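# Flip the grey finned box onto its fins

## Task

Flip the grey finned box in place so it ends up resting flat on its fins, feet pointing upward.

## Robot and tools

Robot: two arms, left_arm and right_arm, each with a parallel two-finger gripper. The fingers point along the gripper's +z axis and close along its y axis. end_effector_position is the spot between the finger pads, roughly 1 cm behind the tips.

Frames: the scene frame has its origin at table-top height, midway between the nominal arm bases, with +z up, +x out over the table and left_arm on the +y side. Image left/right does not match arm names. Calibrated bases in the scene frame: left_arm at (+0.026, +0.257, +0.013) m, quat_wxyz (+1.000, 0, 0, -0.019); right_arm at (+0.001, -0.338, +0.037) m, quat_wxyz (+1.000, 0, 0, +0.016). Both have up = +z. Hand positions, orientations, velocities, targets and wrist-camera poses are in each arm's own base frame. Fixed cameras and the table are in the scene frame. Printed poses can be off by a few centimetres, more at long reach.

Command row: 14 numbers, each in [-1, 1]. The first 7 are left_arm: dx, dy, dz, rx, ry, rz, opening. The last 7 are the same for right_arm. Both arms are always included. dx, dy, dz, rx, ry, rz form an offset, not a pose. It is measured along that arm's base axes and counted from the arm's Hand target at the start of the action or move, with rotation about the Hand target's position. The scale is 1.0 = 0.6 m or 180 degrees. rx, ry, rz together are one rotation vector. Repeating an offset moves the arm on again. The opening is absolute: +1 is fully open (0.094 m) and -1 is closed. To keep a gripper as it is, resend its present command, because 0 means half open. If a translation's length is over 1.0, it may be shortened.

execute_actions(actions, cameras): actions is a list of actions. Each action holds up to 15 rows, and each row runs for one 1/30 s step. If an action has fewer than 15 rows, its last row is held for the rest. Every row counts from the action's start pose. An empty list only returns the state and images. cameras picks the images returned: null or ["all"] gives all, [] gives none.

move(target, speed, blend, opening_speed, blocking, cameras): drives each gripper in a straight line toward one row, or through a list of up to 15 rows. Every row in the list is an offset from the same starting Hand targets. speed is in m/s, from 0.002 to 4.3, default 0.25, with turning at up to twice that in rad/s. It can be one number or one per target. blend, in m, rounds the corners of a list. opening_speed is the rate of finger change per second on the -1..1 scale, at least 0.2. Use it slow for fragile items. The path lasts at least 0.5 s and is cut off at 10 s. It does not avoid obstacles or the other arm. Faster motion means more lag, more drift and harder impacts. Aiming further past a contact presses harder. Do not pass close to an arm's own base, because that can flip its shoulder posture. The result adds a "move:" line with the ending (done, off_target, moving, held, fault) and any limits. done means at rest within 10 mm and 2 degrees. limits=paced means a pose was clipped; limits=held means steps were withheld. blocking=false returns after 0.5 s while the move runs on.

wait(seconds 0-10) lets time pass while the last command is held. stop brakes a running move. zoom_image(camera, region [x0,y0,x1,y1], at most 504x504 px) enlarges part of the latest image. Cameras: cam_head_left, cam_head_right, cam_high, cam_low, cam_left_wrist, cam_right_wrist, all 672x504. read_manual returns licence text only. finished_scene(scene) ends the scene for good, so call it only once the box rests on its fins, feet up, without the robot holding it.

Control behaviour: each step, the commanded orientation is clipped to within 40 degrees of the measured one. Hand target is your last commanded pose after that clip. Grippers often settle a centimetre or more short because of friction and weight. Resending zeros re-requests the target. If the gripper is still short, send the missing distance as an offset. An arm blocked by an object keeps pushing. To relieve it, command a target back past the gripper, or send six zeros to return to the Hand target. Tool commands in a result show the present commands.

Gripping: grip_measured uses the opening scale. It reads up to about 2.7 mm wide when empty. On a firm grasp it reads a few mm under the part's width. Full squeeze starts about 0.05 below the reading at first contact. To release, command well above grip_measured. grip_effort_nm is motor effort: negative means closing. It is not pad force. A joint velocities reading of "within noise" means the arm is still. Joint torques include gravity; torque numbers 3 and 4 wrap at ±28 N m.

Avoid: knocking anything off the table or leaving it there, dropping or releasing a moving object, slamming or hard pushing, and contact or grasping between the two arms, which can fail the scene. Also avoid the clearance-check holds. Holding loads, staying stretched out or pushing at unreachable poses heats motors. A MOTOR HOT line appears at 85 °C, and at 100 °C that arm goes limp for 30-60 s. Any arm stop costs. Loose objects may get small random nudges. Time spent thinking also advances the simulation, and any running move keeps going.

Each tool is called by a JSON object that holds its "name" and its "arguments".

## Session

{"name": "execute_actions", "arguments": {"actions": []}}

{"name": "zoom_image", "arguments": {"camera": "cam_head_left", "region": [180, 120, 500, 360]}}

Scene clock: 0.00 s.
left_arm: end_effector_position=(+0.7469, +0.0627, +0.1858) grip_measured=+1.000 grip_effort_nm=n/a end_effector_quat_wxyz=(+0.600, +0.118, +0.783, +0.112) | right_arm: end_effector_position=(+0.2461, -0.0955, +0.3388) grip_measured=+1.000 grip_effort_nm=n/a end_effector_quat_wxyz=(+0.392, +0.340, +0.834, -0.188)
Joint positions: left_arm=[0.099 1.879 1.257 0.363 0.062 0.35 0.094] | right_arm=[0.029 0.581 0.868 -1.173 0.637 0.571 0.094]
Joint velocities: within noise
Joint torques (N m): no reading
Heat: left arm: hottest elbow 36 °C; right arm: hottest elbow 36 °C.
Hand target: left_arm +0.7532, +0.0634, +0.1927; +0.607, +0.117, +0.778, +0.114 | right_arm +0.2481, -0.0955, +0.3525; +0.404, +0.343, +0.828, -0.182
Tool commands: left_gripper/opening=+1.0 right_gripper/opening=+1.0

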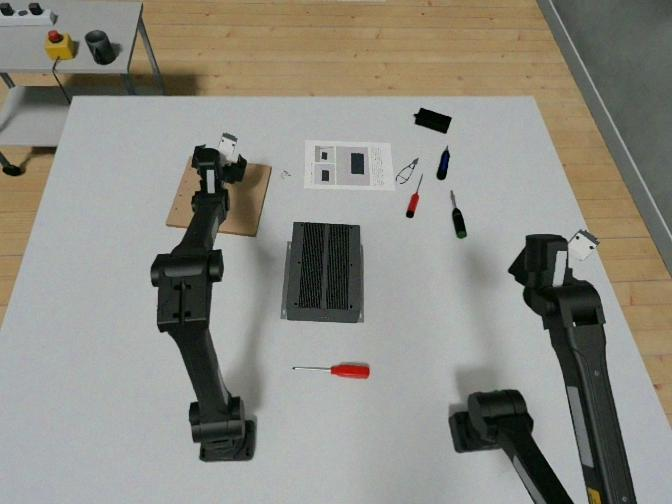

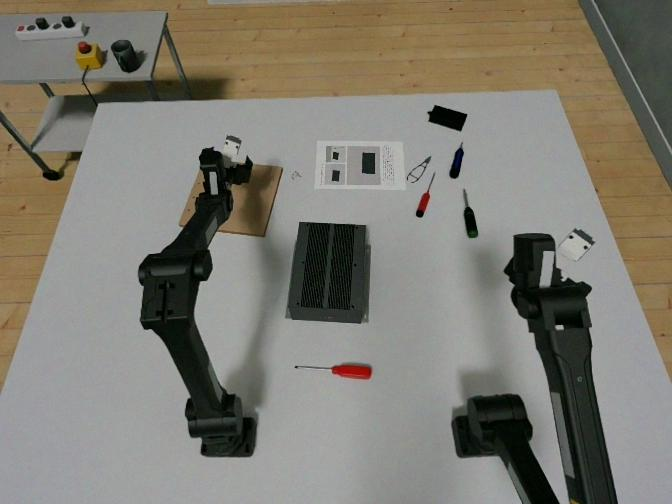

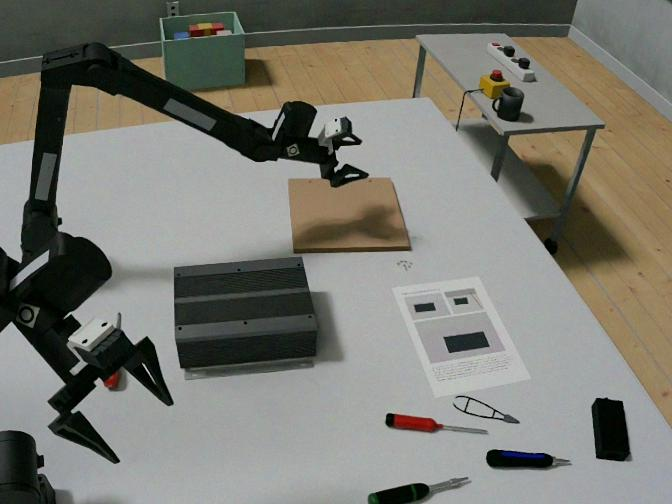

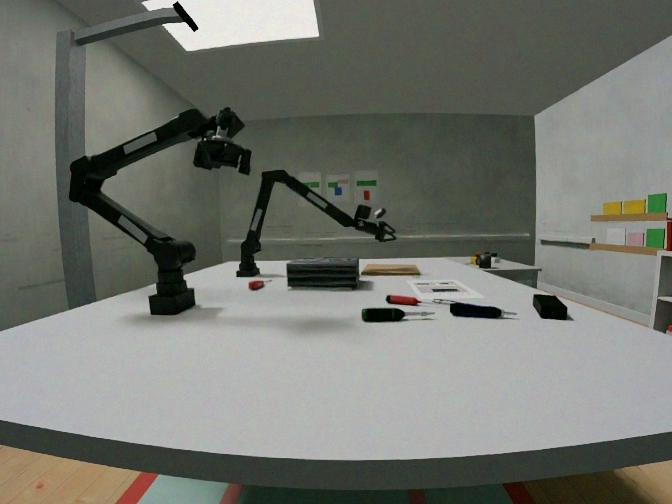

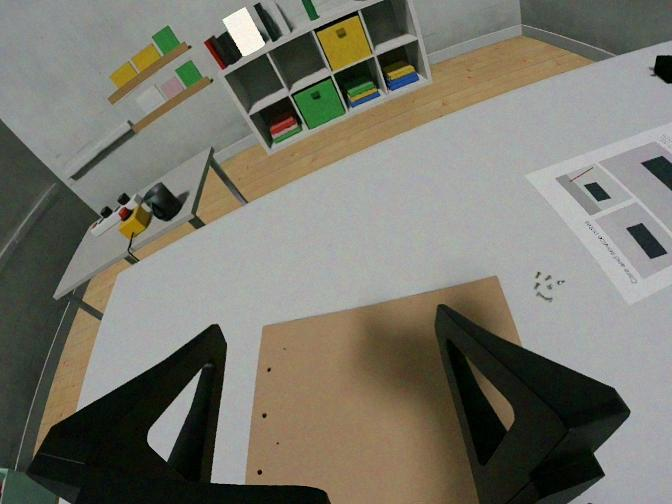

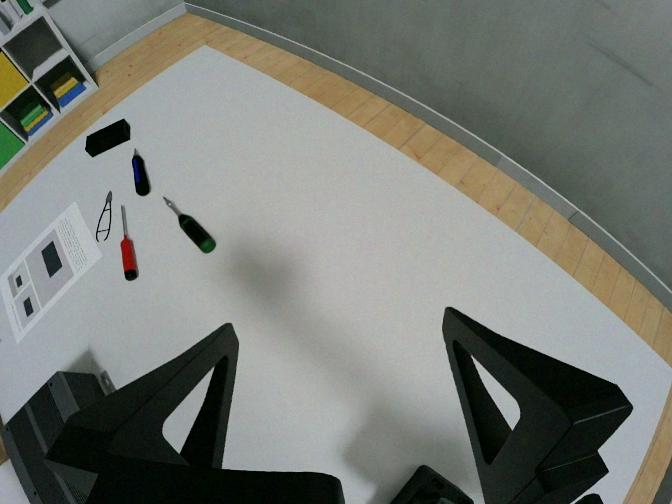

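Scaled by 1.575.

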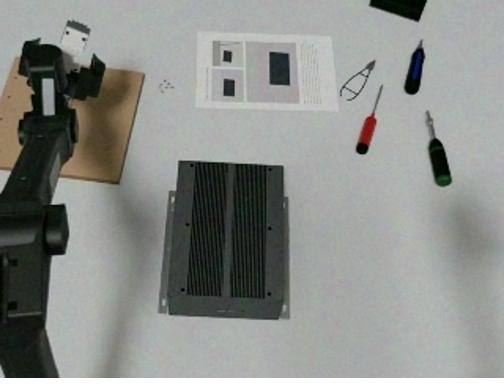

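{"name": "move", "arguments": {"target": [[-0.505,-0.08,0.05,-0.0395,0.1346,-0.3268,-1,0.253,0.242,-0.25,0.347,0.129,0.377,0.489],[-0.615,-0.22,-0.288,-0.0395,0.1346,-0.3268,-1,0.353,0.41,-0.54,0.347,0.129,0.377,0.489]], "speed": 0.35, "blend": 0.03}}

{"name": "zoom_image", "arguments": {"camera": "cam_head_left", "region": [180, 180, 500, 380]}}

Scene clock: 33.73 s.
left_arm: end_effector_position=(+0.3862, -0.0649, +0.0265) grip_measured=-0.988 grip_effort_nm=-0.603 end_effector_quat_wxyz=(+0.427, +0.468, +0.728, -0.263) | right_arm: end_effector_position=(+0.4557, +0.1455, +0.0267) grip_measured=+0.490 grip_effort_nm=-0.090 end_effector_quat_wxyz=(+0.049, -0.037, +0.901, +0.430)
Joint positions: left_arm=[0.214 1.604 0.582 -0.166 1.004 1.146 0.001] | right_arm=[0.027 1.799 0.989 -0.638 -0.89 0.005 0.07]
Joint velocities: within noise
Joint torques (N m): left_arm=[-1.49 -7 4.94 1.63 0.54 -0.35] | right_arm=[0.5 -12.86 6.06 1.37 -0.47 0.05]
Heat: left arm: hottest elbow 41 °C; right arm: hottest elbow 40 °C.
Hand target: left_arm +0.3841, -0.0687, +0.0198; +0.421, +0.465, +0.731, -0.269 | right_arm +0.4597, +0.1507, +0.0284; +0.053, -0.041, +0.901, +0.429
Off the commanded pose: left_arm 0.008 m, 1 deg | right_arm 0.007 m, 1 deg.
move: done

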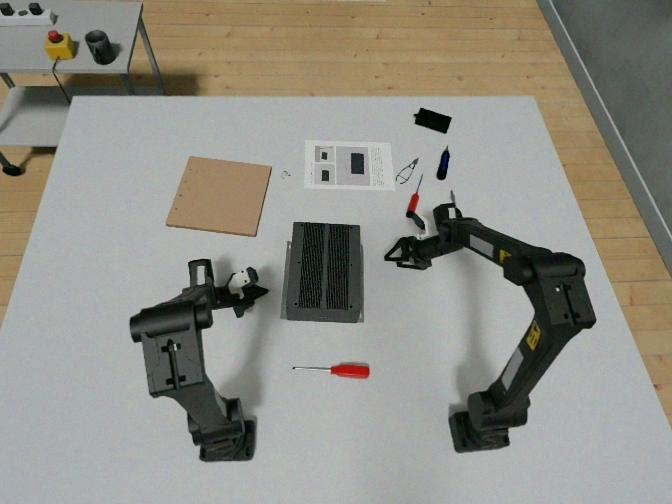

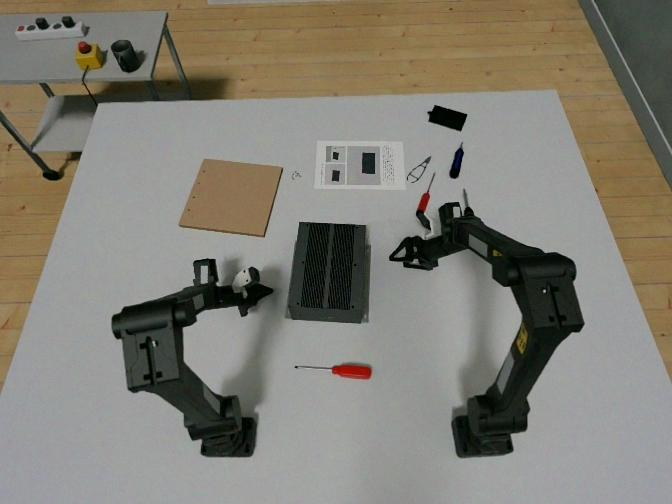

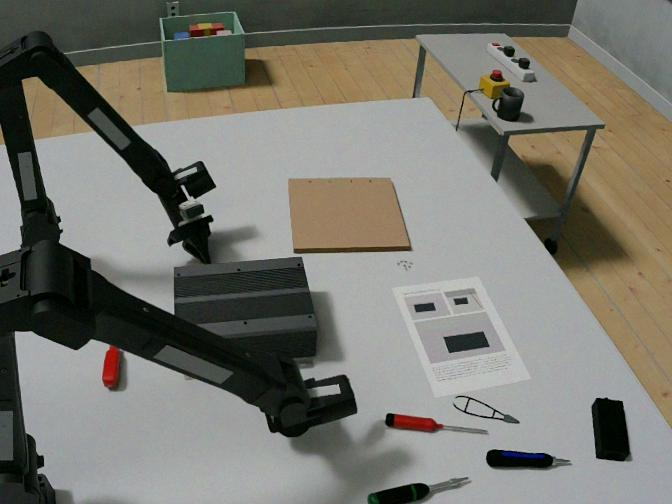

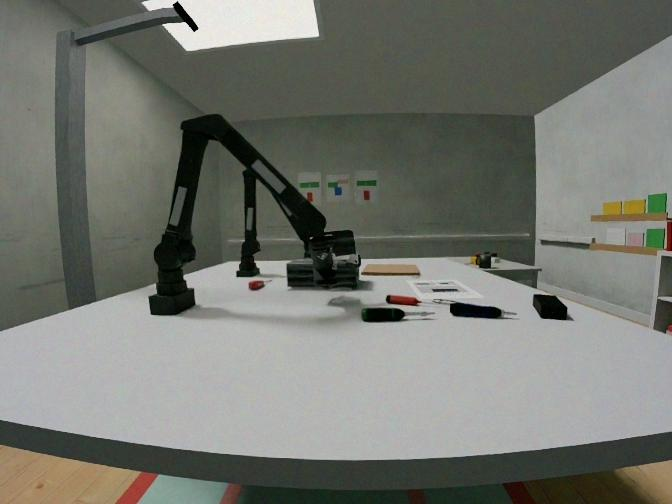

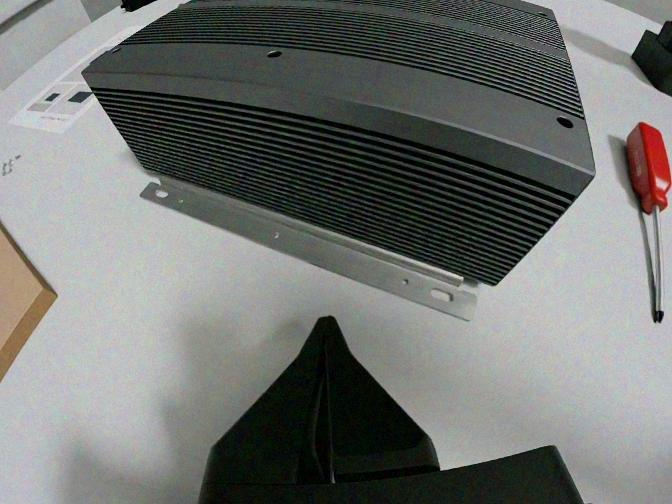

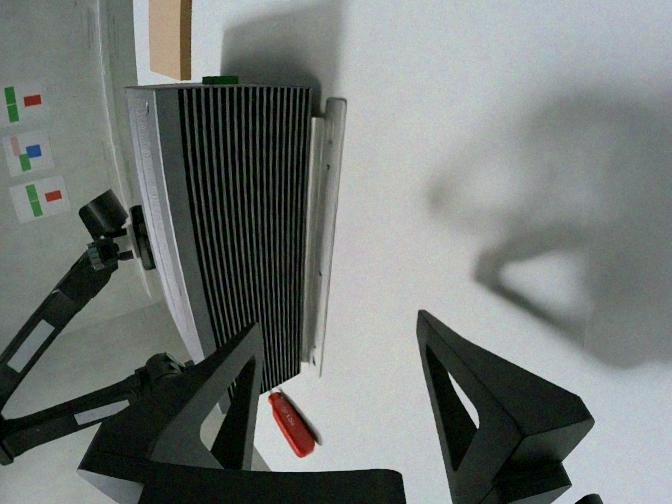

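Scaled by 1.575.

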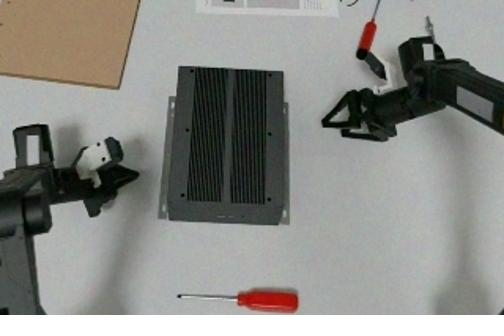

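{"name": "move", "arguments": {"target": [[0.02,-0.06,-0.034,0,0,0,-1,-0.02,0.06,-0.037,0,0,0,0.489],[0.02,-0.27,-0.034,0,0,0,-1,-0.02,0.378,-0.037,0,0,0,0.489],[0.02,-0.27,-0.034,0,0,0,-1,-0.02,0.4,0.066,0,0,0,0.489],[0.02,-0.27,-0.034,0,0,0,-1,-0.02,0.41,0.116,0,0,0,0.489]], "speed": 0.08, "cameras": ["cam_right_wrist"]}}

Scene clock: 55.63 s.
left_arm: end_effector_position=(+0.4295, -0.1288, +0.0076) grip_measured=-0.989 grip_effort_nm=-0.589 end_effector_quat_wxyz=(+0.449, +0.390, +0.782, -0.187) | right_arm: end_effector_position=(+0.4558, +0.2214, +0.0235) grip_measured=+0.485 grip_effort_nm=0.198 end_effector_quat_wxyz=(+0.047, +0.134, +0.926, +0.350)
Joint positions: left_arm=[-0.054 1.68 0.509 0.442 0.658 0.568 0.001] | right_arm=[0.259 1.717 0.912 -0.343 -0.605 0.679 0.07]
Joint velocities: within noise
Joint torques (N m): left_arm=[-16.73 -6.42 4.92 2 3.75 -0.24] | right_arm=[19.84 -16.5 13.76 2.37 -5.47 -0.32]
Heat: left arm: hottest elbow 40 °C; right arm: hottest elbow 42 °C.
Hand target: left_arm +0.3963, -0.2307, -0.0005; +0.421, +0.466, +0.731, -0.269 | right_arm +0.4477, +0.3967, +0.0979; +0.053, -0.041, +0.901, +0.429
Off the commanded pose: left_arm 0.108 m, 14 deg | right_arm 0.191 m, 22 deg.
move: off_target (left_arm, right_arm)
Images, in order (width x height): cam_right_wrist 672x504.

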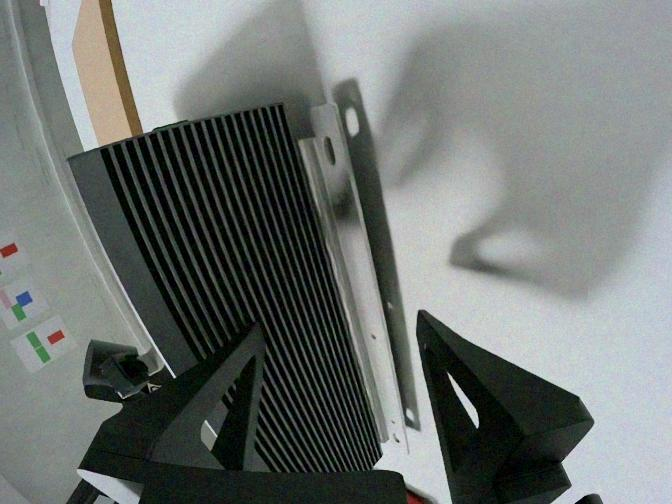

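{"name": "move", "arguments": {"target": [[0,0,0,0,0,0,-1,0,-0.02,0.05,0,0,0,0.489],[0,0.0,0,0,0,0,-1,0,-0.05,0.05,0,0,0,0.489]], "speed": 0.05, "cameras": ["cam_right_wrist"]}}

Scene clock: 62.07 s.
left_arm: end_effector_position=(+0.4023, -0.1745, +0.0047) grip_measured=-0.989 grip_effort_nm=-0.584 end_effector_quat_wxyz=(+0.434, +0.430, +0.757, -0.230) | right_arm: end_effector_position=(+0.4937, +0.2797, +0.1224) grip_measured=+0.490 grip_effort_nm=-0.051 end_effector_quat_wxyz=(+0.107, +0.031, +0.909, +0.402)
Joint positions: left_arm=[-0.153 1.685 0.49 0.452 0.7 0.562 0.001] | right_arm=[0.329 1.649 1.078 -0.406 -0.663 0.606 0.07]
Joint velocities: within noise
Joint torques (N m): left_arm=[-10.75 -5.07 7.38 2.58 1.2 -0.49] | right_arm=[11.16 -11.99 9.06 0.36 -2.97 -0.1]
Heat: left arm: hottest elbow 39 °C; right arm: hottest elbow 43 °C.
Hand target: left_arm +0.3963, -0.2306, -0.0006; +0.421, +0.465, +0.731, -0.268 | right_arm +0.4478, +0.3666, +0.1280; +0.053, -0.041, +0.901, +0.429
Off the commanded pose: left_arm 0.057 m, 7 deg | right_arm 0.099 m, 11 deg.
move: off_target (left_arm, right_arm)
Images, in order (width x height): cam_right_wrist 672x504.

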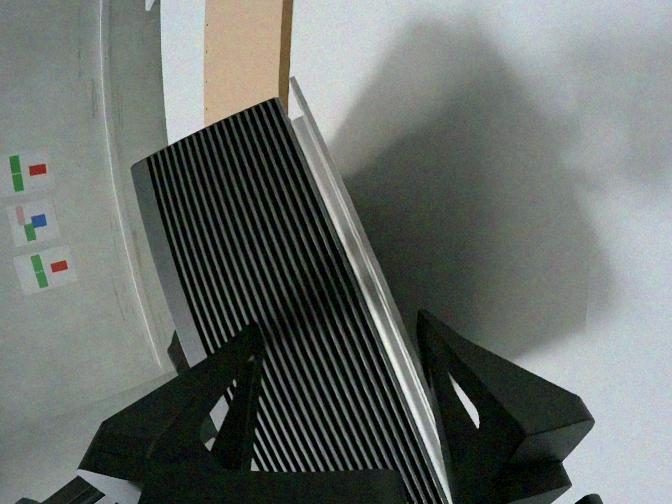

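{"name": "move", "arguments": {"target": [[0,0.04,0,0,0,0,-1,0.03,-0.03,0.02,0,0,0,0.0],[0,0.07,0,0,0,0,-1,0.04,-0.06,0.04,0,0,0,-0.25]], "speed": 0.06, "opening_speed": 0.5, "cameras": ["cam_right_wrist"]}}

{"name": "move", "arguments": {"target": [[0,0.06,0,0,0,0,-1,0,-0.04,0.03,0,0,0,-0.5],[-0.03,0.3,0.02,0,0,0,-1,0,-0.04,0.03,0,0,0,-0.5]], "speed": 0.1, "opening_speed": 0.4, "cameras": ["cam_right_wrist","cam_left_wrist","cam_low"]}}

Scene clock: 71.40 s.
left_arm: end_effector_position=(+0.3891, -0.1736, +0.0003) grip_measured=-0.989 grip_effort_nm=-0.584 end_effector_quat_wxyz=(+0.421, +0.441, +0.746, -0.268) | right_arm: end_effector_position=(+0.4839, +0.2831, +0.1290) grip_measured=-0.246 grip_effort_nm=-0.198 end_effector_quat_wxyz=(+0.069, -0.005, +0.913, +0.403)
Joint positions: left_arm=[-0.125 1.7 0.491 0.406 0.798 0.604 0.001] | right_arm=[0.327 1.662 1.134 -0.556 -0.717 0.502 0.035]
Joint velocities: within noise
Joint torques (N m): left_arm=[-3.66 -7 7.04 1.36 0.53 0.15] | right_arm=[5.36 -13.45 10.69 0.9 -2.52 0.09]
Heat: left arm: hottest elbow 39 °C; right arm: hottest elbow 44 °C.
Hand target: left_arm +0.3962, -0.1887, -0.0007; +0.420, +0.465, +0.731, -0.269 | right_arm +0.4718, +0.3306, +0.1520; +0.053, -0.041, +0.901, +0.429
Off the commanded pose: left_arm 0.017 m, 3 deg | right_arm 0.054 m, 6 deg.
move: off_target (left_arm, right_arm); target 2's new opening was sent with right_arm's hand 0.052 m and 5 deg from that target
Images, in order (width x height): cam_right_wrist 672x504.

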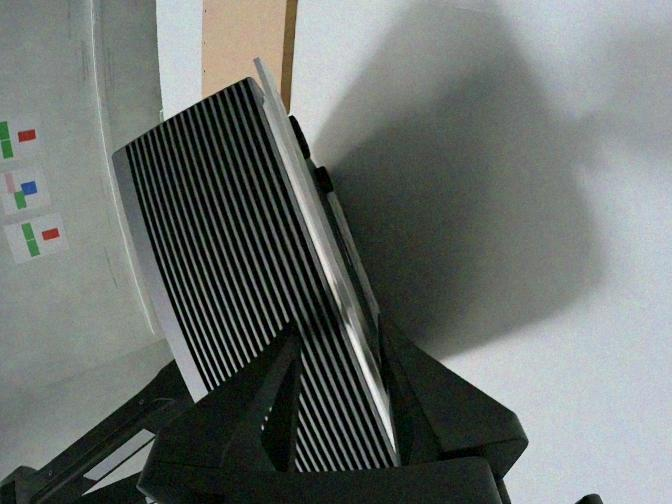

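Scene clock: 74.33 s.
left_arm: end_effector_position=(+0.3691, -0.0147, +0.0102) grip_measured=-0.989 grip_effort_nm=-0.584 end_effector_quat_wxyz=(+0.416, +0.463, +0.733, -0.273) | right_arm: end_effector_position=(+0.4671, +0.2847, +0.1313) grip_measured=-0.498 grip_effort_nm=-0.129 end_effector_quat_wxyz=(+0.034, -0.012, +0.910, +0.413)
Joint positions: left_arm=[0.374 1.678 0.639 -0.442 1.04 1.449 0.001] | right_arm=[0.328 1.657 1.137 -0.632 -0.768 0.474 0.024]
Joint velocities: within noise
Joint torques (N m): left_arm=[-0.03 -8 6.79 0.27 0.8 -0.04] | right_arm=[1.96 -16.21 11.1 0.66 -1.22 -0.09]
Heat: left arm: hottest elbow 39 °C; right arm: hottest elbow 44 °C.
Hand target: left_arm +0.3782, -0.0086, +0.0115; +0.421, +0.466, +0.731, -0.268 | right_arm +0.4717, +0.3067, +0.1699; +0.053, -0.041, +0.901, +0.429
Off the commanded pose: left_arm 0.011 m, 1 deg | right_arm 0.045 m, 5 deg.
move: off_target (left_arm, right_arm)
Images, in order (width x height): cam_low 672x504, cam_left_wrist 672x504, cam_right_wrist 672x504.

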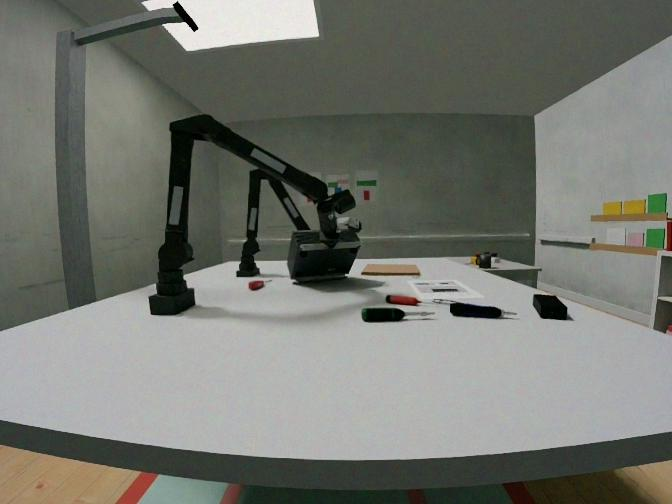

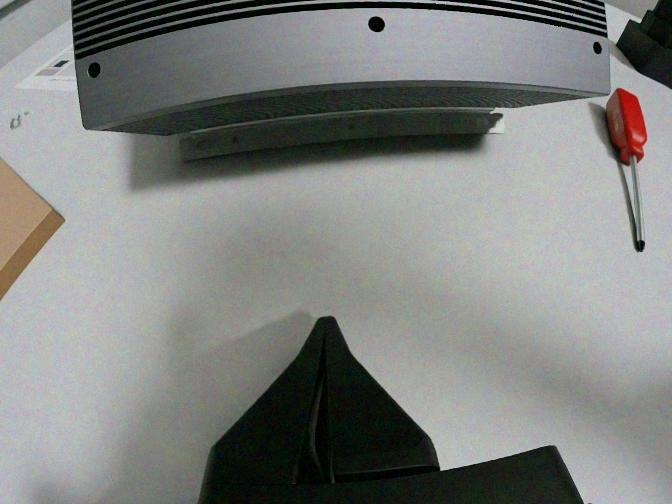

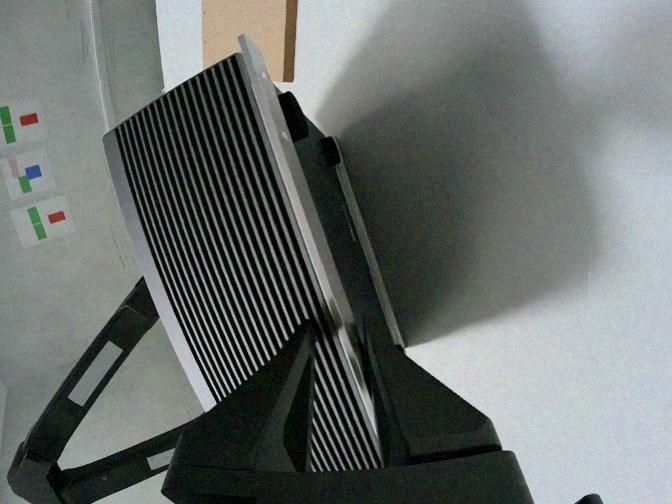

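{"name": "move", "arguments": {"target": [[0,0.15,0.1,0,0,0,-1,0,0.0,0.0,0,0,0,-1],[0,0.2,0.25,0,0,0,-1,0,0.069,0.033,-0.078,0,0,-1]], "speed": 0.06, "opening_speed": 0.4, "cameras": ["cam_right_wrist"]}}

Scene clock: 86.97 s.
left_arm: end_effector_position=(+0.3710, +0.1010, +0.1480) grip_measured=-0.989 grip_effort_nm=-0.579 end_effector_quat_wxyz=(+0.414, +0.455, +0.734, -0.288) | right_arm: end_effector_position=(+0.4468, +0.3442, +0.1692) grip_measured=-0.856 grip_effort_nm=-1.043 end_effector_quat_wxyz=(+0.033, -0.079, +0.946, +0.312)
Joint positions: left_arm=[0.654 1.599 1.027 -1.405 1.005 1.989 0.001] | right_arm=[0.499 1.65 1.315 -0.881 -0.542 0.432 0.007]
Joint velocities: within noise
Joint torques (N m): left_arm=[0.03 -11.11 9.63 -0.42 0.51 -0.06] | right_arm=[-1.85 -13.33 12.78 0.92 0.13 0.57]
Heat: left arm: hottest elbow 40 °C; right arm: hottest elbow 45 °C.
Hand target: left_arm +0.3782, +0.1114, +0.1613; +0.421, +0.465, +0.731, -0.269 | right_arm +0.4717, +0.3481, +0.1897; +0.047, -0.047, +0.946, +0.316
Off the commanded pose: left_arm 0.018 m, 3 deg | right_arm 0.032 m, 4 deg.
move: off_target (left_arm, right_arm)
Images, in order (width x height): cam_right_wrist 672x504.

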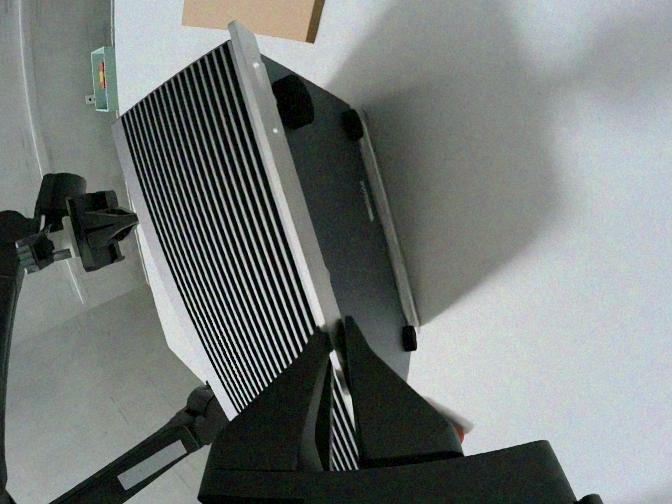

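{"name": "move", "arguments": {"target": [[0,0.05,0.0,0,0,0,-1,0,0.082,0.019,-0.078,0,0,-1],[0.0,0.05,0,0,0,0,-1,0,0.142,0.02,-0.133,0,0,-1],[0.0,0.05,0,0,0,0,-1,0,0.207,0.008,-0.194,0,0,-1],[0.0,0.05,0,0,0,0,-1,0,0.207,0.068,-0.194,0,0,-1]], "speed": 0.055, "blend": 0.02, "cameras": ["cam_right_wrist","cam_low","cam_head_left"]}}

Scene clock: 102.03 s.
left_arm: end_effector_position=(+0.3710, +0.1300, +0.1600) grip_measured=-0.989 grip_effort_nm=-0.584 end_effector_quat_wxyz=(+0.419, +0.463, +0.732, -0.273) | right_arm: end_effector_position=(+0.4529, +0.4562, +0.1866) grip_measured=-0.904 grip_effort_nm=-1.038 end_effector_quat_wxyz=(-0.011, -0.077, +0.997, -0.020)
Joint positions: left_arm=[0.71 1.624 1.095 -1.491 0.982 2.082 0.001] | right_arm=[0.794 2.099 2.123 -1.637 0.015 0.641 0.004]
Joint velocities: within noise
Joint torques (N m): left_arm=[0.03 -9.05 9.84 -0.62 0.5 -0.08] | right_arm=[-1.03 -21.89 14.32 0.9 0 0.25]
Heat: left arm: hottest elbow 42 °C; right arm: hottest elbow 48 °C.
Hand target: left_arm +0.3783, +0.1414, +0.1614; +0.421, +0.466, +0.731, -0.268 | right_arm +0.4718, +0.4722, +0.2304; +0.031, -0.059, +0.998, +0.017
Off the commanded pose: left_arm 0.013 m, 1 deg | right_arm 0.050 m, 7 deg.
joint sent to its limit (left arm) — joint 6 (wrist roll), upper limit. The joint targets still meet the commanded pose.
move: off_target (left_arm, right_arm); blend cut to 0.018 m at target 3
Images, in order (width x height): cam_head_left 672x504, cam_low 672x504, cam_right_wrist 672x504.

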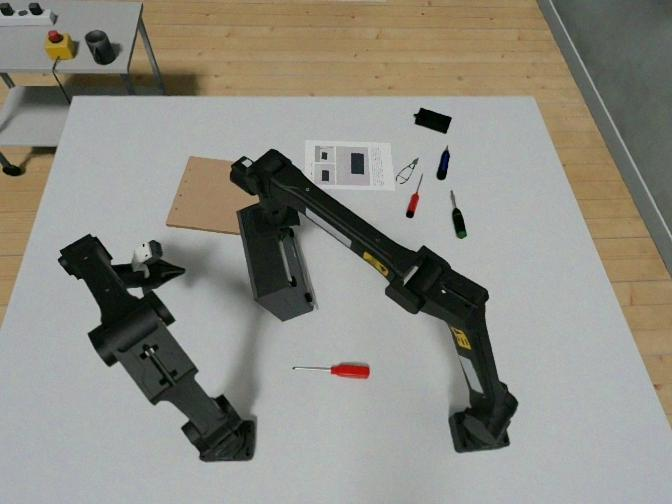

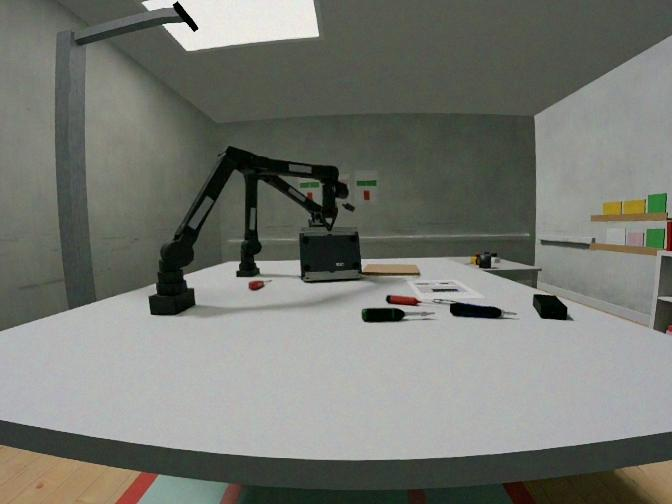

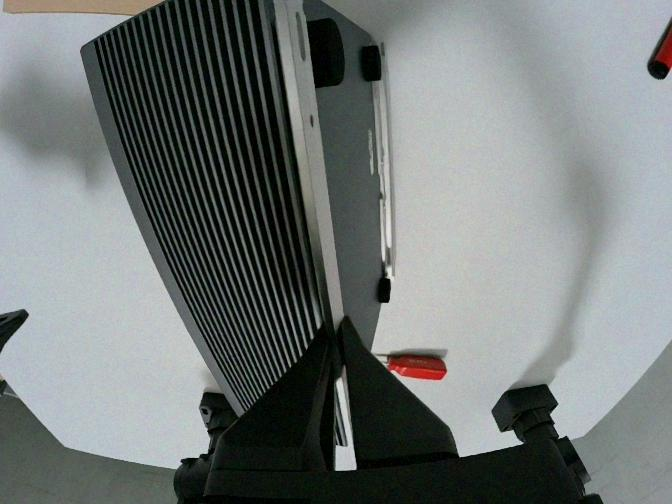

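{"name": "move", "arguments": {"target": [[0,0,0,0,0,0,-1,0.0,-0.22,0.0,0,0,-0.05,-1],[0,0,0,0,0,0,-1,0.0,-0.46,0,0,0,-0.09,-1],[0,0,0,0,0,0,-1,0,-0.45,-0.06,0,0,-0.09,-1]], "speed": 0.08, "cameras": ["cam_low","cam_right_wrist","cam_head_left","cam_left_wrist"]}}

Scene clock: 113.63 s.
left_arm: end_effector_position=(+0.3709, +0.1301, +0.1600) grip_measured=-0.989 grip_effort_nm=-0.584 end_effector_quat_wxyz=(+0.419, +0.463, +0.732, -0.273) | right_arm: end_effector_position=(+0.4606, +0.2164, +0.1778) grip_measured=-0.915 grip_effort_nm=-1.043 end_effector_quat_wxyz=(+0.011, +0.064, +0.998, +0.005)
Joint positions: left_arm=[0.711 1.624 1.095 -1.491 0.982 2.082 0.001] | right_arm=[0.441 1.675 1.473 -1.344 0.001 0.569 0.004]
Joint velocities: within noise
Joint torques (N m): left_arm=[0.09 -9 9.87 -0.64 0.5 -0.06] | right_arm=[-3.19 -16.44 8.46 1.06 0.3 0.02]
Heat: left arm: hottest elbow 42 °C; right arm: hottest elbow 49 °C.
Hand target: left_arm +0.3782, +0.1414, +0.1615; +0.421, +0.466, +0.731, -0.268 | right_arm +0.4718, +0.2023, +0.1944; +0.033, +0.082, +0.996, +0.013
Off the commanded pose: left_arm 0.014 m, 1 deg | right_arm 0.025 m, 3 deg.
joint sent to its limit (left arm) — joint 6 (wrist roll), upper limit. The joint targets still meet the commanded pose.
move: off_target (left_arm, right_arm)
Images, in order (width x height): cam_head_left 672x504, cam_low 672x504, cam_left_wrist 672x504, cam_right_wrist 672x504.

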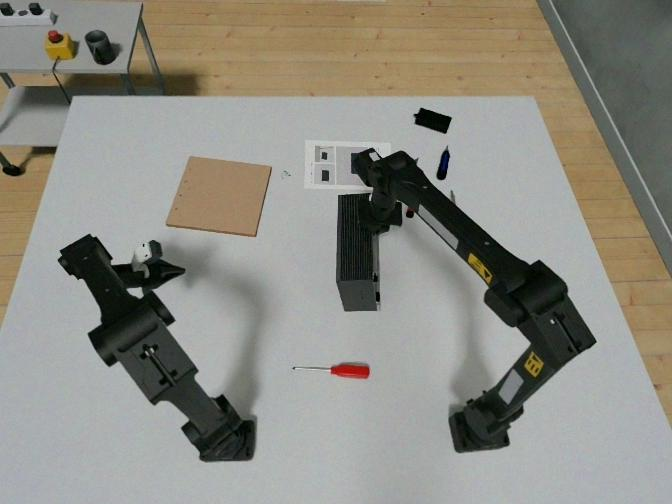

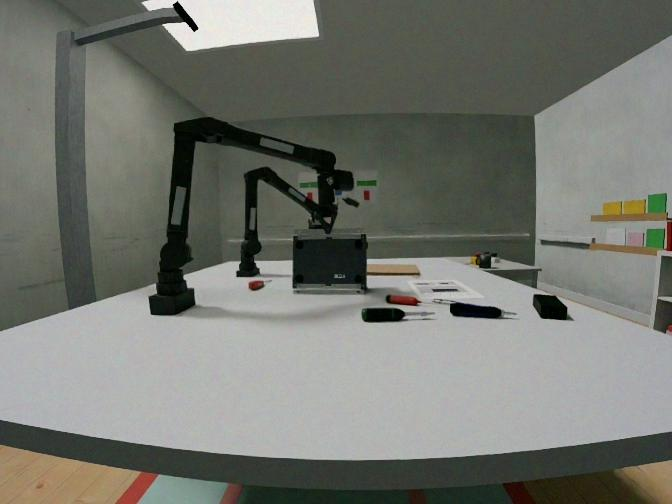

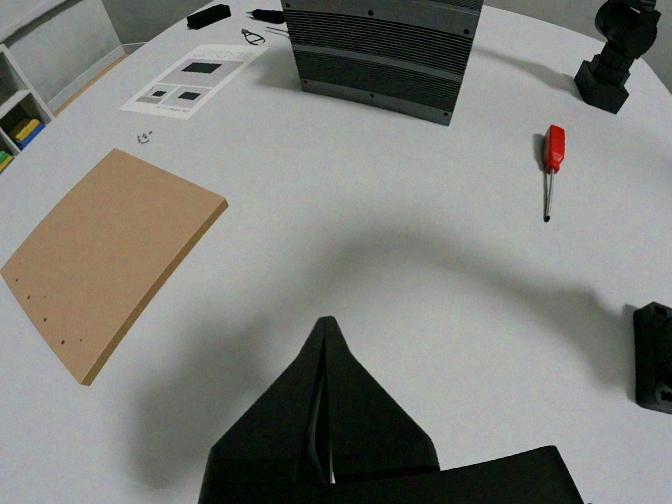

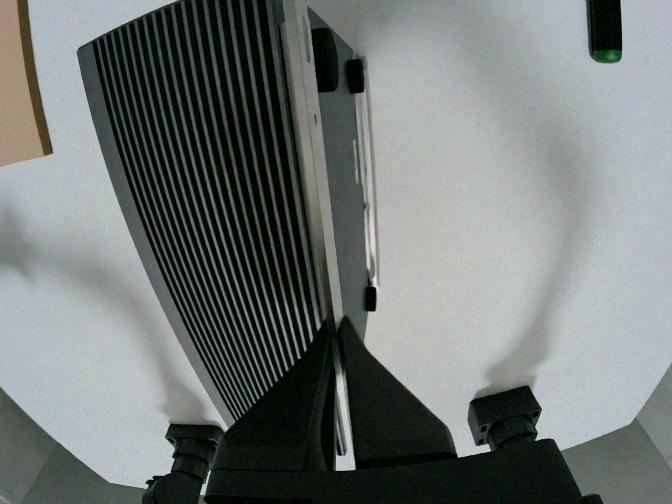

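{"name": "move", "arguments": {"target": [[0,0,0,0,0,0,-1,0,0,0,0,0,0,-0.4],[0,0,0,0,0,0,-1,0,0,0.15,0,0,0,-0.4],[0.04,-0.4,0.23,0.0626,0.2332,0.3516,0,-0.2,-0.45,0.18,0,0,0,-0.4],[0.087,-0.834,0.23,0.0626,0.2332,0.3516,0,-0.2,-0.45,0.18,0,0,0,-0.4]], "speed": [0.05,0.12,0.3,0.3], "opening_speed": 0.5, "cameras": ["cam_low","cam_left_wrist"]}}

Scene clock: 152.37 s.
left_arm: end_effector_position=(+0.4209, -0.3518, +0.2900) grip_measured=-0.003 grip_effort_nm=0.164 end_effector_quat_wxyz=(+0.171, -0.054, +0.980, -0.082) | right_arm: end_effector_position=(+0.3555, -0.0640, +0.2992) grip_measured=-0.401 grip_effort_nm=0.042 end_effector_quat_wxyz=(+0.032, +0.080, +0.996, +0.012)
Joint positions: left_arm=[-0.735 1.545 1.565 -1.23 -0.127 -0.823 0.047] | right_arm=[-0.192 1.247 1.334 -1.596 -0.031 -0.03 0.028]
Joint velocities: within noise
Joint torques (N m): left_arm=[-0.62 -10.93 13.15 0.81 -0.18 -0.32] | right_arm=[-2.37 -7.71 8.06 0.53 -0.18 -0.09]
Heat: left arm: hottest elbow 44 °C; right arm: hottest elbow 46 °C.
Hand target: left_arm +0.4304, -0.3591, +0.2994; +0.176, -0.062, +0.979, -0.087 | right_arm +0.3518, -0.0677, +0.3025; +0.033, +0.082, +0.996, +0.013
Off the commanded pose: left_arm 0.015 m, 1 deg | right_arm 0.006 m, 0 deg.
move: off_target (left_arm); target 3's new opening was sent with left_arm's hand 0.019 m and 1 deg from that target
Images, in order (width x height): cam_low 672x504, cam_left_wrist 672x504.

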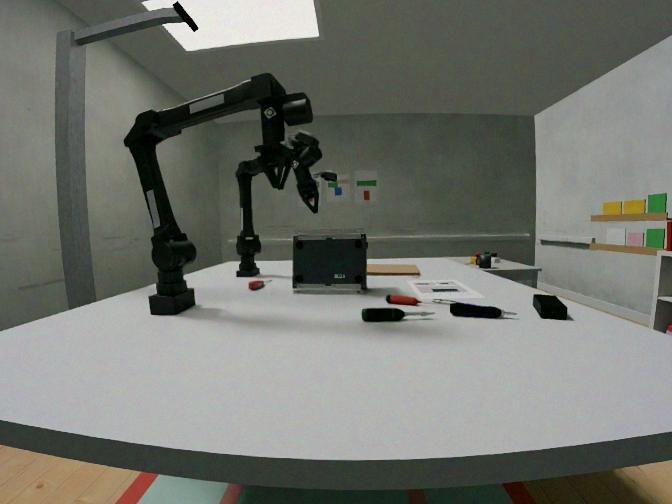

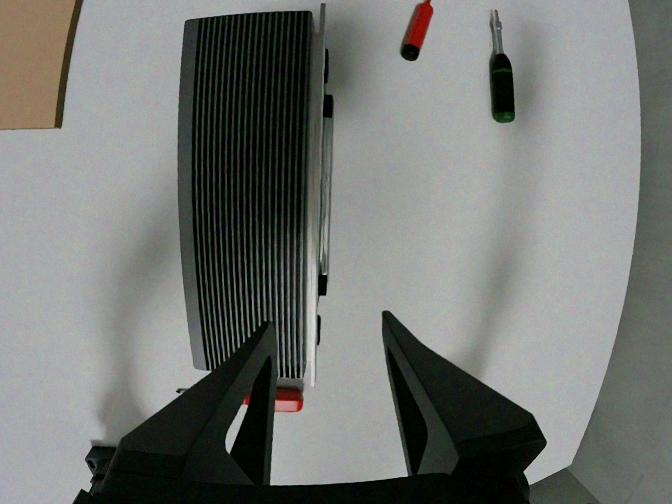

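{"name": "move", "arguments": {"target": [0.04,0.013,-0.131,0,0,0,0,0,0,0,0,0,0,-0.4], "speed": 0.12, "cameras": ["cam_left_wrist","cam_low"]}}

{"name": "zoom_image", "arguments": {"camera": "cam_low", "region": [240, 130, 440, 310]}}

Scene clock: 159.47 s.
left_arm: end_effector_position=(+0.4474, -0.3510, +0.2295) grip_measured=-0.003 grip_effort_nm=0.159 end_effector_quat_wxyz=(+0.178, -0.065, +0.978, -0.089) | right_arm: end_effector_position=(+0.3555, -0.0640, +0.2992) grip_measured=-0.401 grip_effort_nm=0.046 end_effector_quat_wxyz=(+0.032, +0.080, +0.996, +0.012)
Joint positions: left_arm=[-0.7 1.593 1.459 -1.053 -0.116 -0.809 0.047] | right_arm=[-0.192 1.247 1.334 -1.596 -0.031 -0.03 0.028]
Joint velocities: within noise
Joint torques (N m): left_arm=[-0.09 -11.99 9.58 1.91 0.05 -0.06] | right_arm=[-2.37 -8.76 8.02 0.39 -0.17 -0.13]
Heat: left arm: hottest elbow 46 °C; right arm: hottest elbow 46 °C.
Hand target: left_arm +0.4544, -0.3512, +0.2210; +0.176, -0.062, +0.979, -0.087 | right_arm +0.3518, -0.0677, +0.3025; +0.033, +0.082, +0.996, +0.013
Off the commanded pose: left_arm 0.011 m, 0 deg | right_arm 0.006 m, 0 deg.
move: off_target (left_arm)
Images, in order (width x height): cam_low 672x504, cam_left_wrist 672x504.

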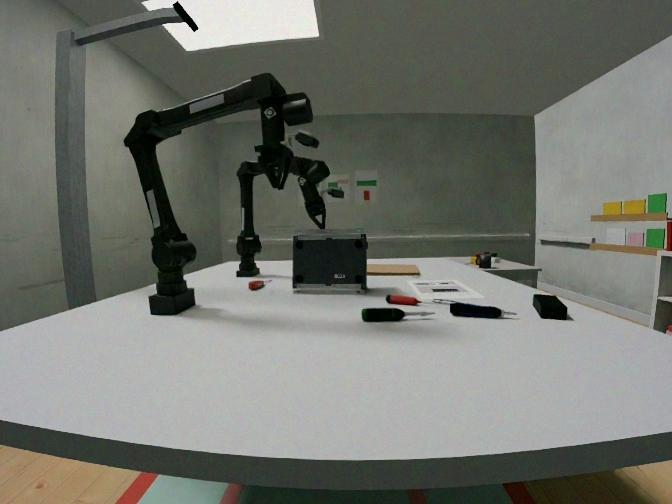

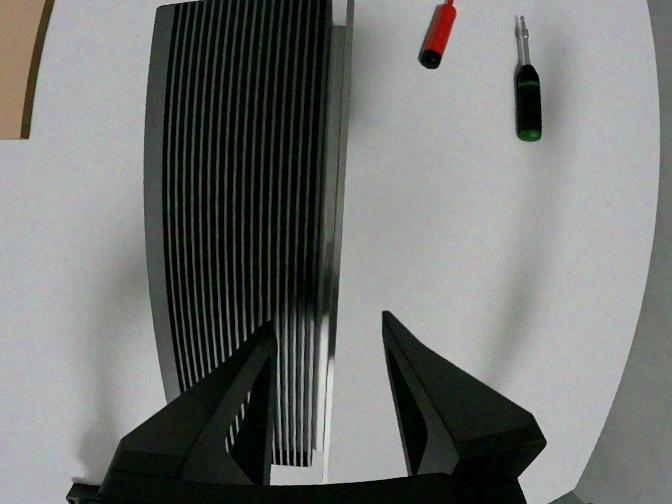

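Scaled by 2.520.

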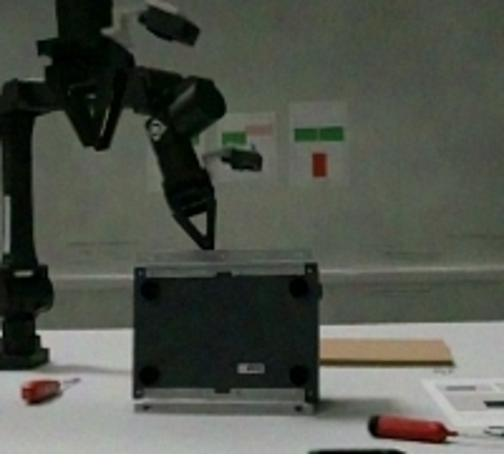

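{"name": "move", "arguments": {"target": [[0.035,-0.01,0,0,0,0,0,0,0,0,0,0,0,-0.4],[0.035,-0.012,-0.026,0,0,0,0,0,0,0,0,0,0,-0.4]], "speed": 0.08, "cameras": ["cam_left_wrist"]}}

Scene clock: 167.53 s.
left_arm: end_effector_position=(+0.4581, -0.3489, +0.2066) grip_measured=-0.002 grip_effort_nm=0.149 end_effector_quat_wxyz=(+0.165, -0.065, +0.981, -0.077) | right_arm: end_effector_position=(+0.3555, -0.0640, +0.2992) grip_measured=-0.401 grip_effort_nm=0.042 end_effector_quat_wxyz=(+0.032, +0.080, +0.996, +0.012)
Joint positions: left_arm=[-0.683 1.64 1.463 -1.045 -0.111 -0.796 0.047] | right_arm=[-0.192 1.247 1.334 -1.596 -0.031 -0.03 0.028]
Joint velocities: within noise
Joint torques (N m): left_arm=[-0.09 -11.69 11.56 2.63 0.02 -0.04] | right_arm=[-1.85 -8.12 7.92 0.43 -0.16 -0.15]
Heat: left arm: hottest elbow 47 °C; right arm: hottest elbow 46 °C.
Hand target: left_arm +0.4754, -0.3584, +0.2053; +0.176, -0.062, +0.979, -0.087 | right_arm +0.3518, -0.0677, +0.3025; +0.033, +0.082, +0.996, +0.013
Off the commanded pose: left_arm 0.020 m, 2 deg | right_arm 0.006 m, 0 deg.
move: off_target (left_arm)
Images, in order (width x height): cam_left_wrist 672x504.

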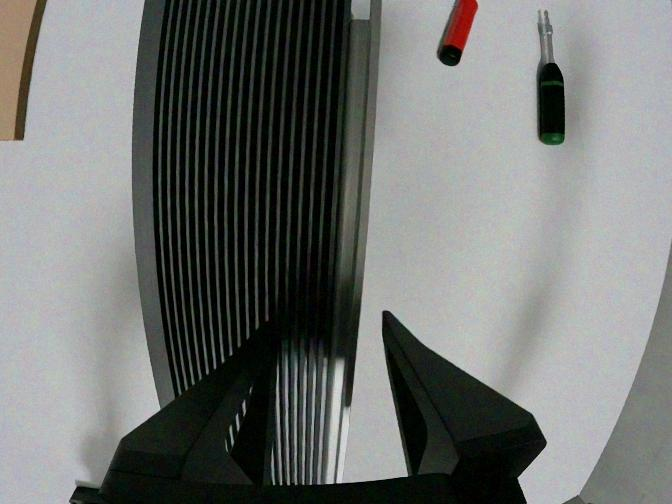

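{"name": "move", "arguments": {"target": [[0,-0.02,0,0,0,0,0,0,0,0,0,0,0,-0.4],[0.0,-0.02,0,0,0,0,-1,0,0,0,0,0,0,-0.4]], "speed": 0.08, "opening_speed": 0.4, "cameras": ["cam_left_wrist","cam_low"]}}

{"name": "zoom_image", "arguments": {"camera": "cam_low", "region": [240, 130, 440, 310]}}

Scene clock: 175.77 s.
left_arm: end_effector_position=(+0.4677, -0.3579, +0.2105) grip_measured=-0.924 grip_effort_nm=-1.009 end_effector_quat_wxyz=(+0.178, -0.042, +0.980, -0.080) | right_arm: end_effector_position=(+0.3555, -0.0640, +0.2992) grip_measured=-0.401 grip_effort_nm=0.046 end_effector_quat_wxyz=(+0.032, +0.080, +0.996, +0.012)
Joint positions: left_arm=[-0.686 1.657 1.489 -1.026 -0.116 -0.749 0.004] | right_arm=[-0.192 1.247 1.334 -1.596 -0.031 -0.03 0.028]
Joint velocities: within noise
Joint torques (N m): left_arm=[-1.44 -11.75 11.66 1.73 0.03 -0.7] | right_arm=[-2.49 -8.23 8.14 0.27 -0.15 -0.18]
Heat: left arm: hottest elbow 47 °C; right arm: hottest elbow 45 °C.
Hand target: left_arm +0.4755, -0.3705, +0.2053; +0.177, -0.062, +0.978, -0.087 | right_arm +0.3518, -0.0677, +0.3025; +0.033, +0.082, +0.996, +0.013
Off the commanded pose: left_arm 0.016 m, 2 deg | right_arm 0.006 m, 0 deg.
move: off_target (left_arm); target 2's new opening was sent with left_arm's hand 0.026 m and 2 deg from that target
Images, in order (width x height): cam_low 672x504, cam_left_wrist 672x504.

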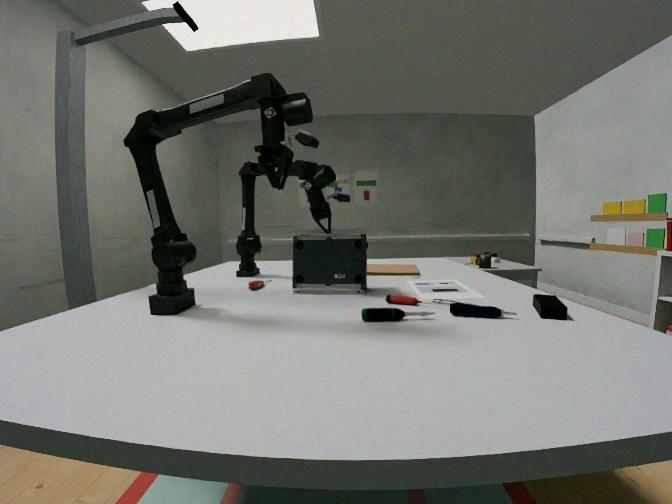

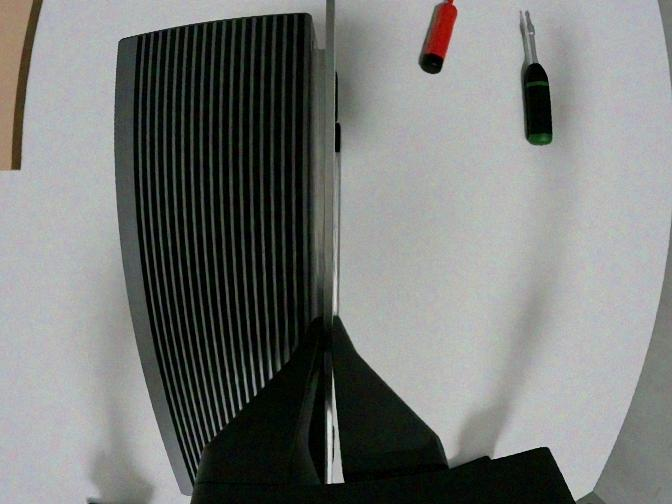

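Scaled by 2.520.

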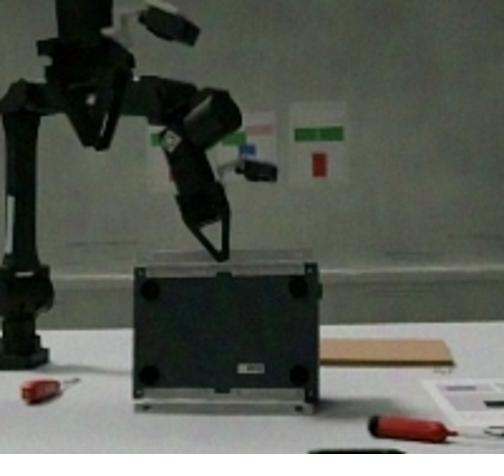

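{"name": "move", "arguments": {"target": [[-0.0105,0.1155,0.035,-0.0775,-0.0071,0,-1,0,0,0,0,0,0,-0.4],[-0.0194,0.2127,0.022,-0.1604,-0.0147,0,-1,0,0,0,0,0,0,-0.4]], "speed": 0.08, "blend": 0.02, "cameras": ["cam_low"]}}

{"name": "zoom_image", "arguments": {"camera": "cam_low", "region": [240, 130, 440, 310]}}

Scene clock: 191.10 s.
left_arm: end_effector_position=(+0.4663, -0.2357, +0.2106) grip_measured=-0.942 grip_effort_nm=-1.009 end_effector_quat_wxyz=(+0.178, -0.095, +0.927, -0.315) | right_arm: end_effector_position=(+0.3555, -0.0640, +0.2992) grip_measured=-0.401 grip_effort_nm=0.042 end_effector_quat_wxyz=(+0.032, +0.080, +0.996, +0.012)
Joint positions: left_arm=[-0.338 1.378 1.063 -0.615 0.401 -0.677 0.003] | right_arm=[-0.192 1.247 1.334 -1.596 -0.031 -0.03 0.028]
Joint velocities: within noise
Joint torques (N m): left_arm=[-1.79 -10.81 9.32 2.43 0.72 -0.53] | right_arm=[-2.26 -7.94 7.97 0.28 -0.15 -0.13]
Heat: left arm: hottest elbow 46 °C; right arm: hottest elbow 45 °C.
Hand target: left_arm +0.4638, -0.2428, +0.2184; +0.178, -0.102, +0.922, -0.329 | right_arm +0.3518, -0.0677, +0.3025; +0.033, +0.082, +0.996, +0.013
Off the commanded pose: left_arm 0.011 m, 2 deg | right_arm 0.006 m, 0 deg.
move: off_target (left_arm)
Images, in order (width x height): cam_low 672x504.

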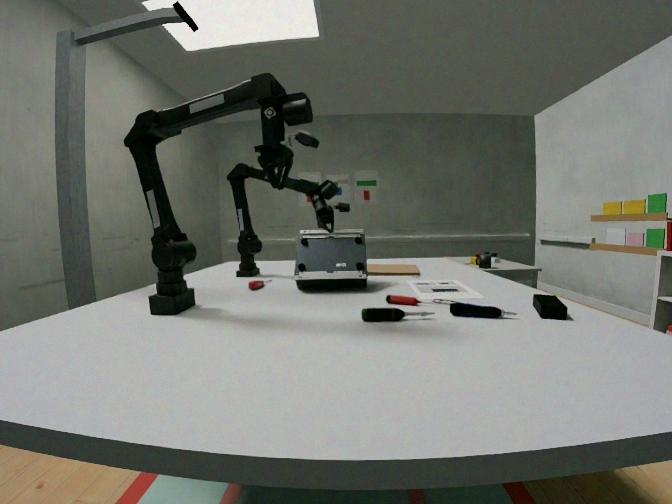

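Scaled by 2.520.

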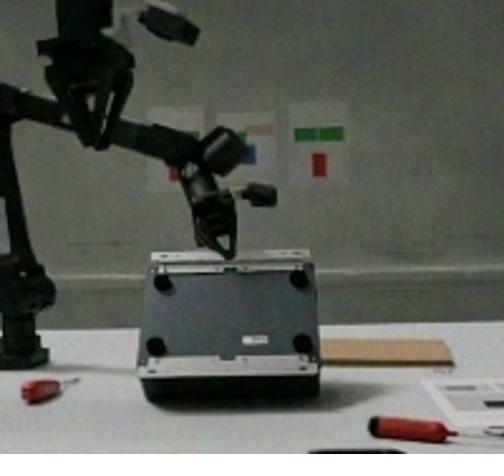

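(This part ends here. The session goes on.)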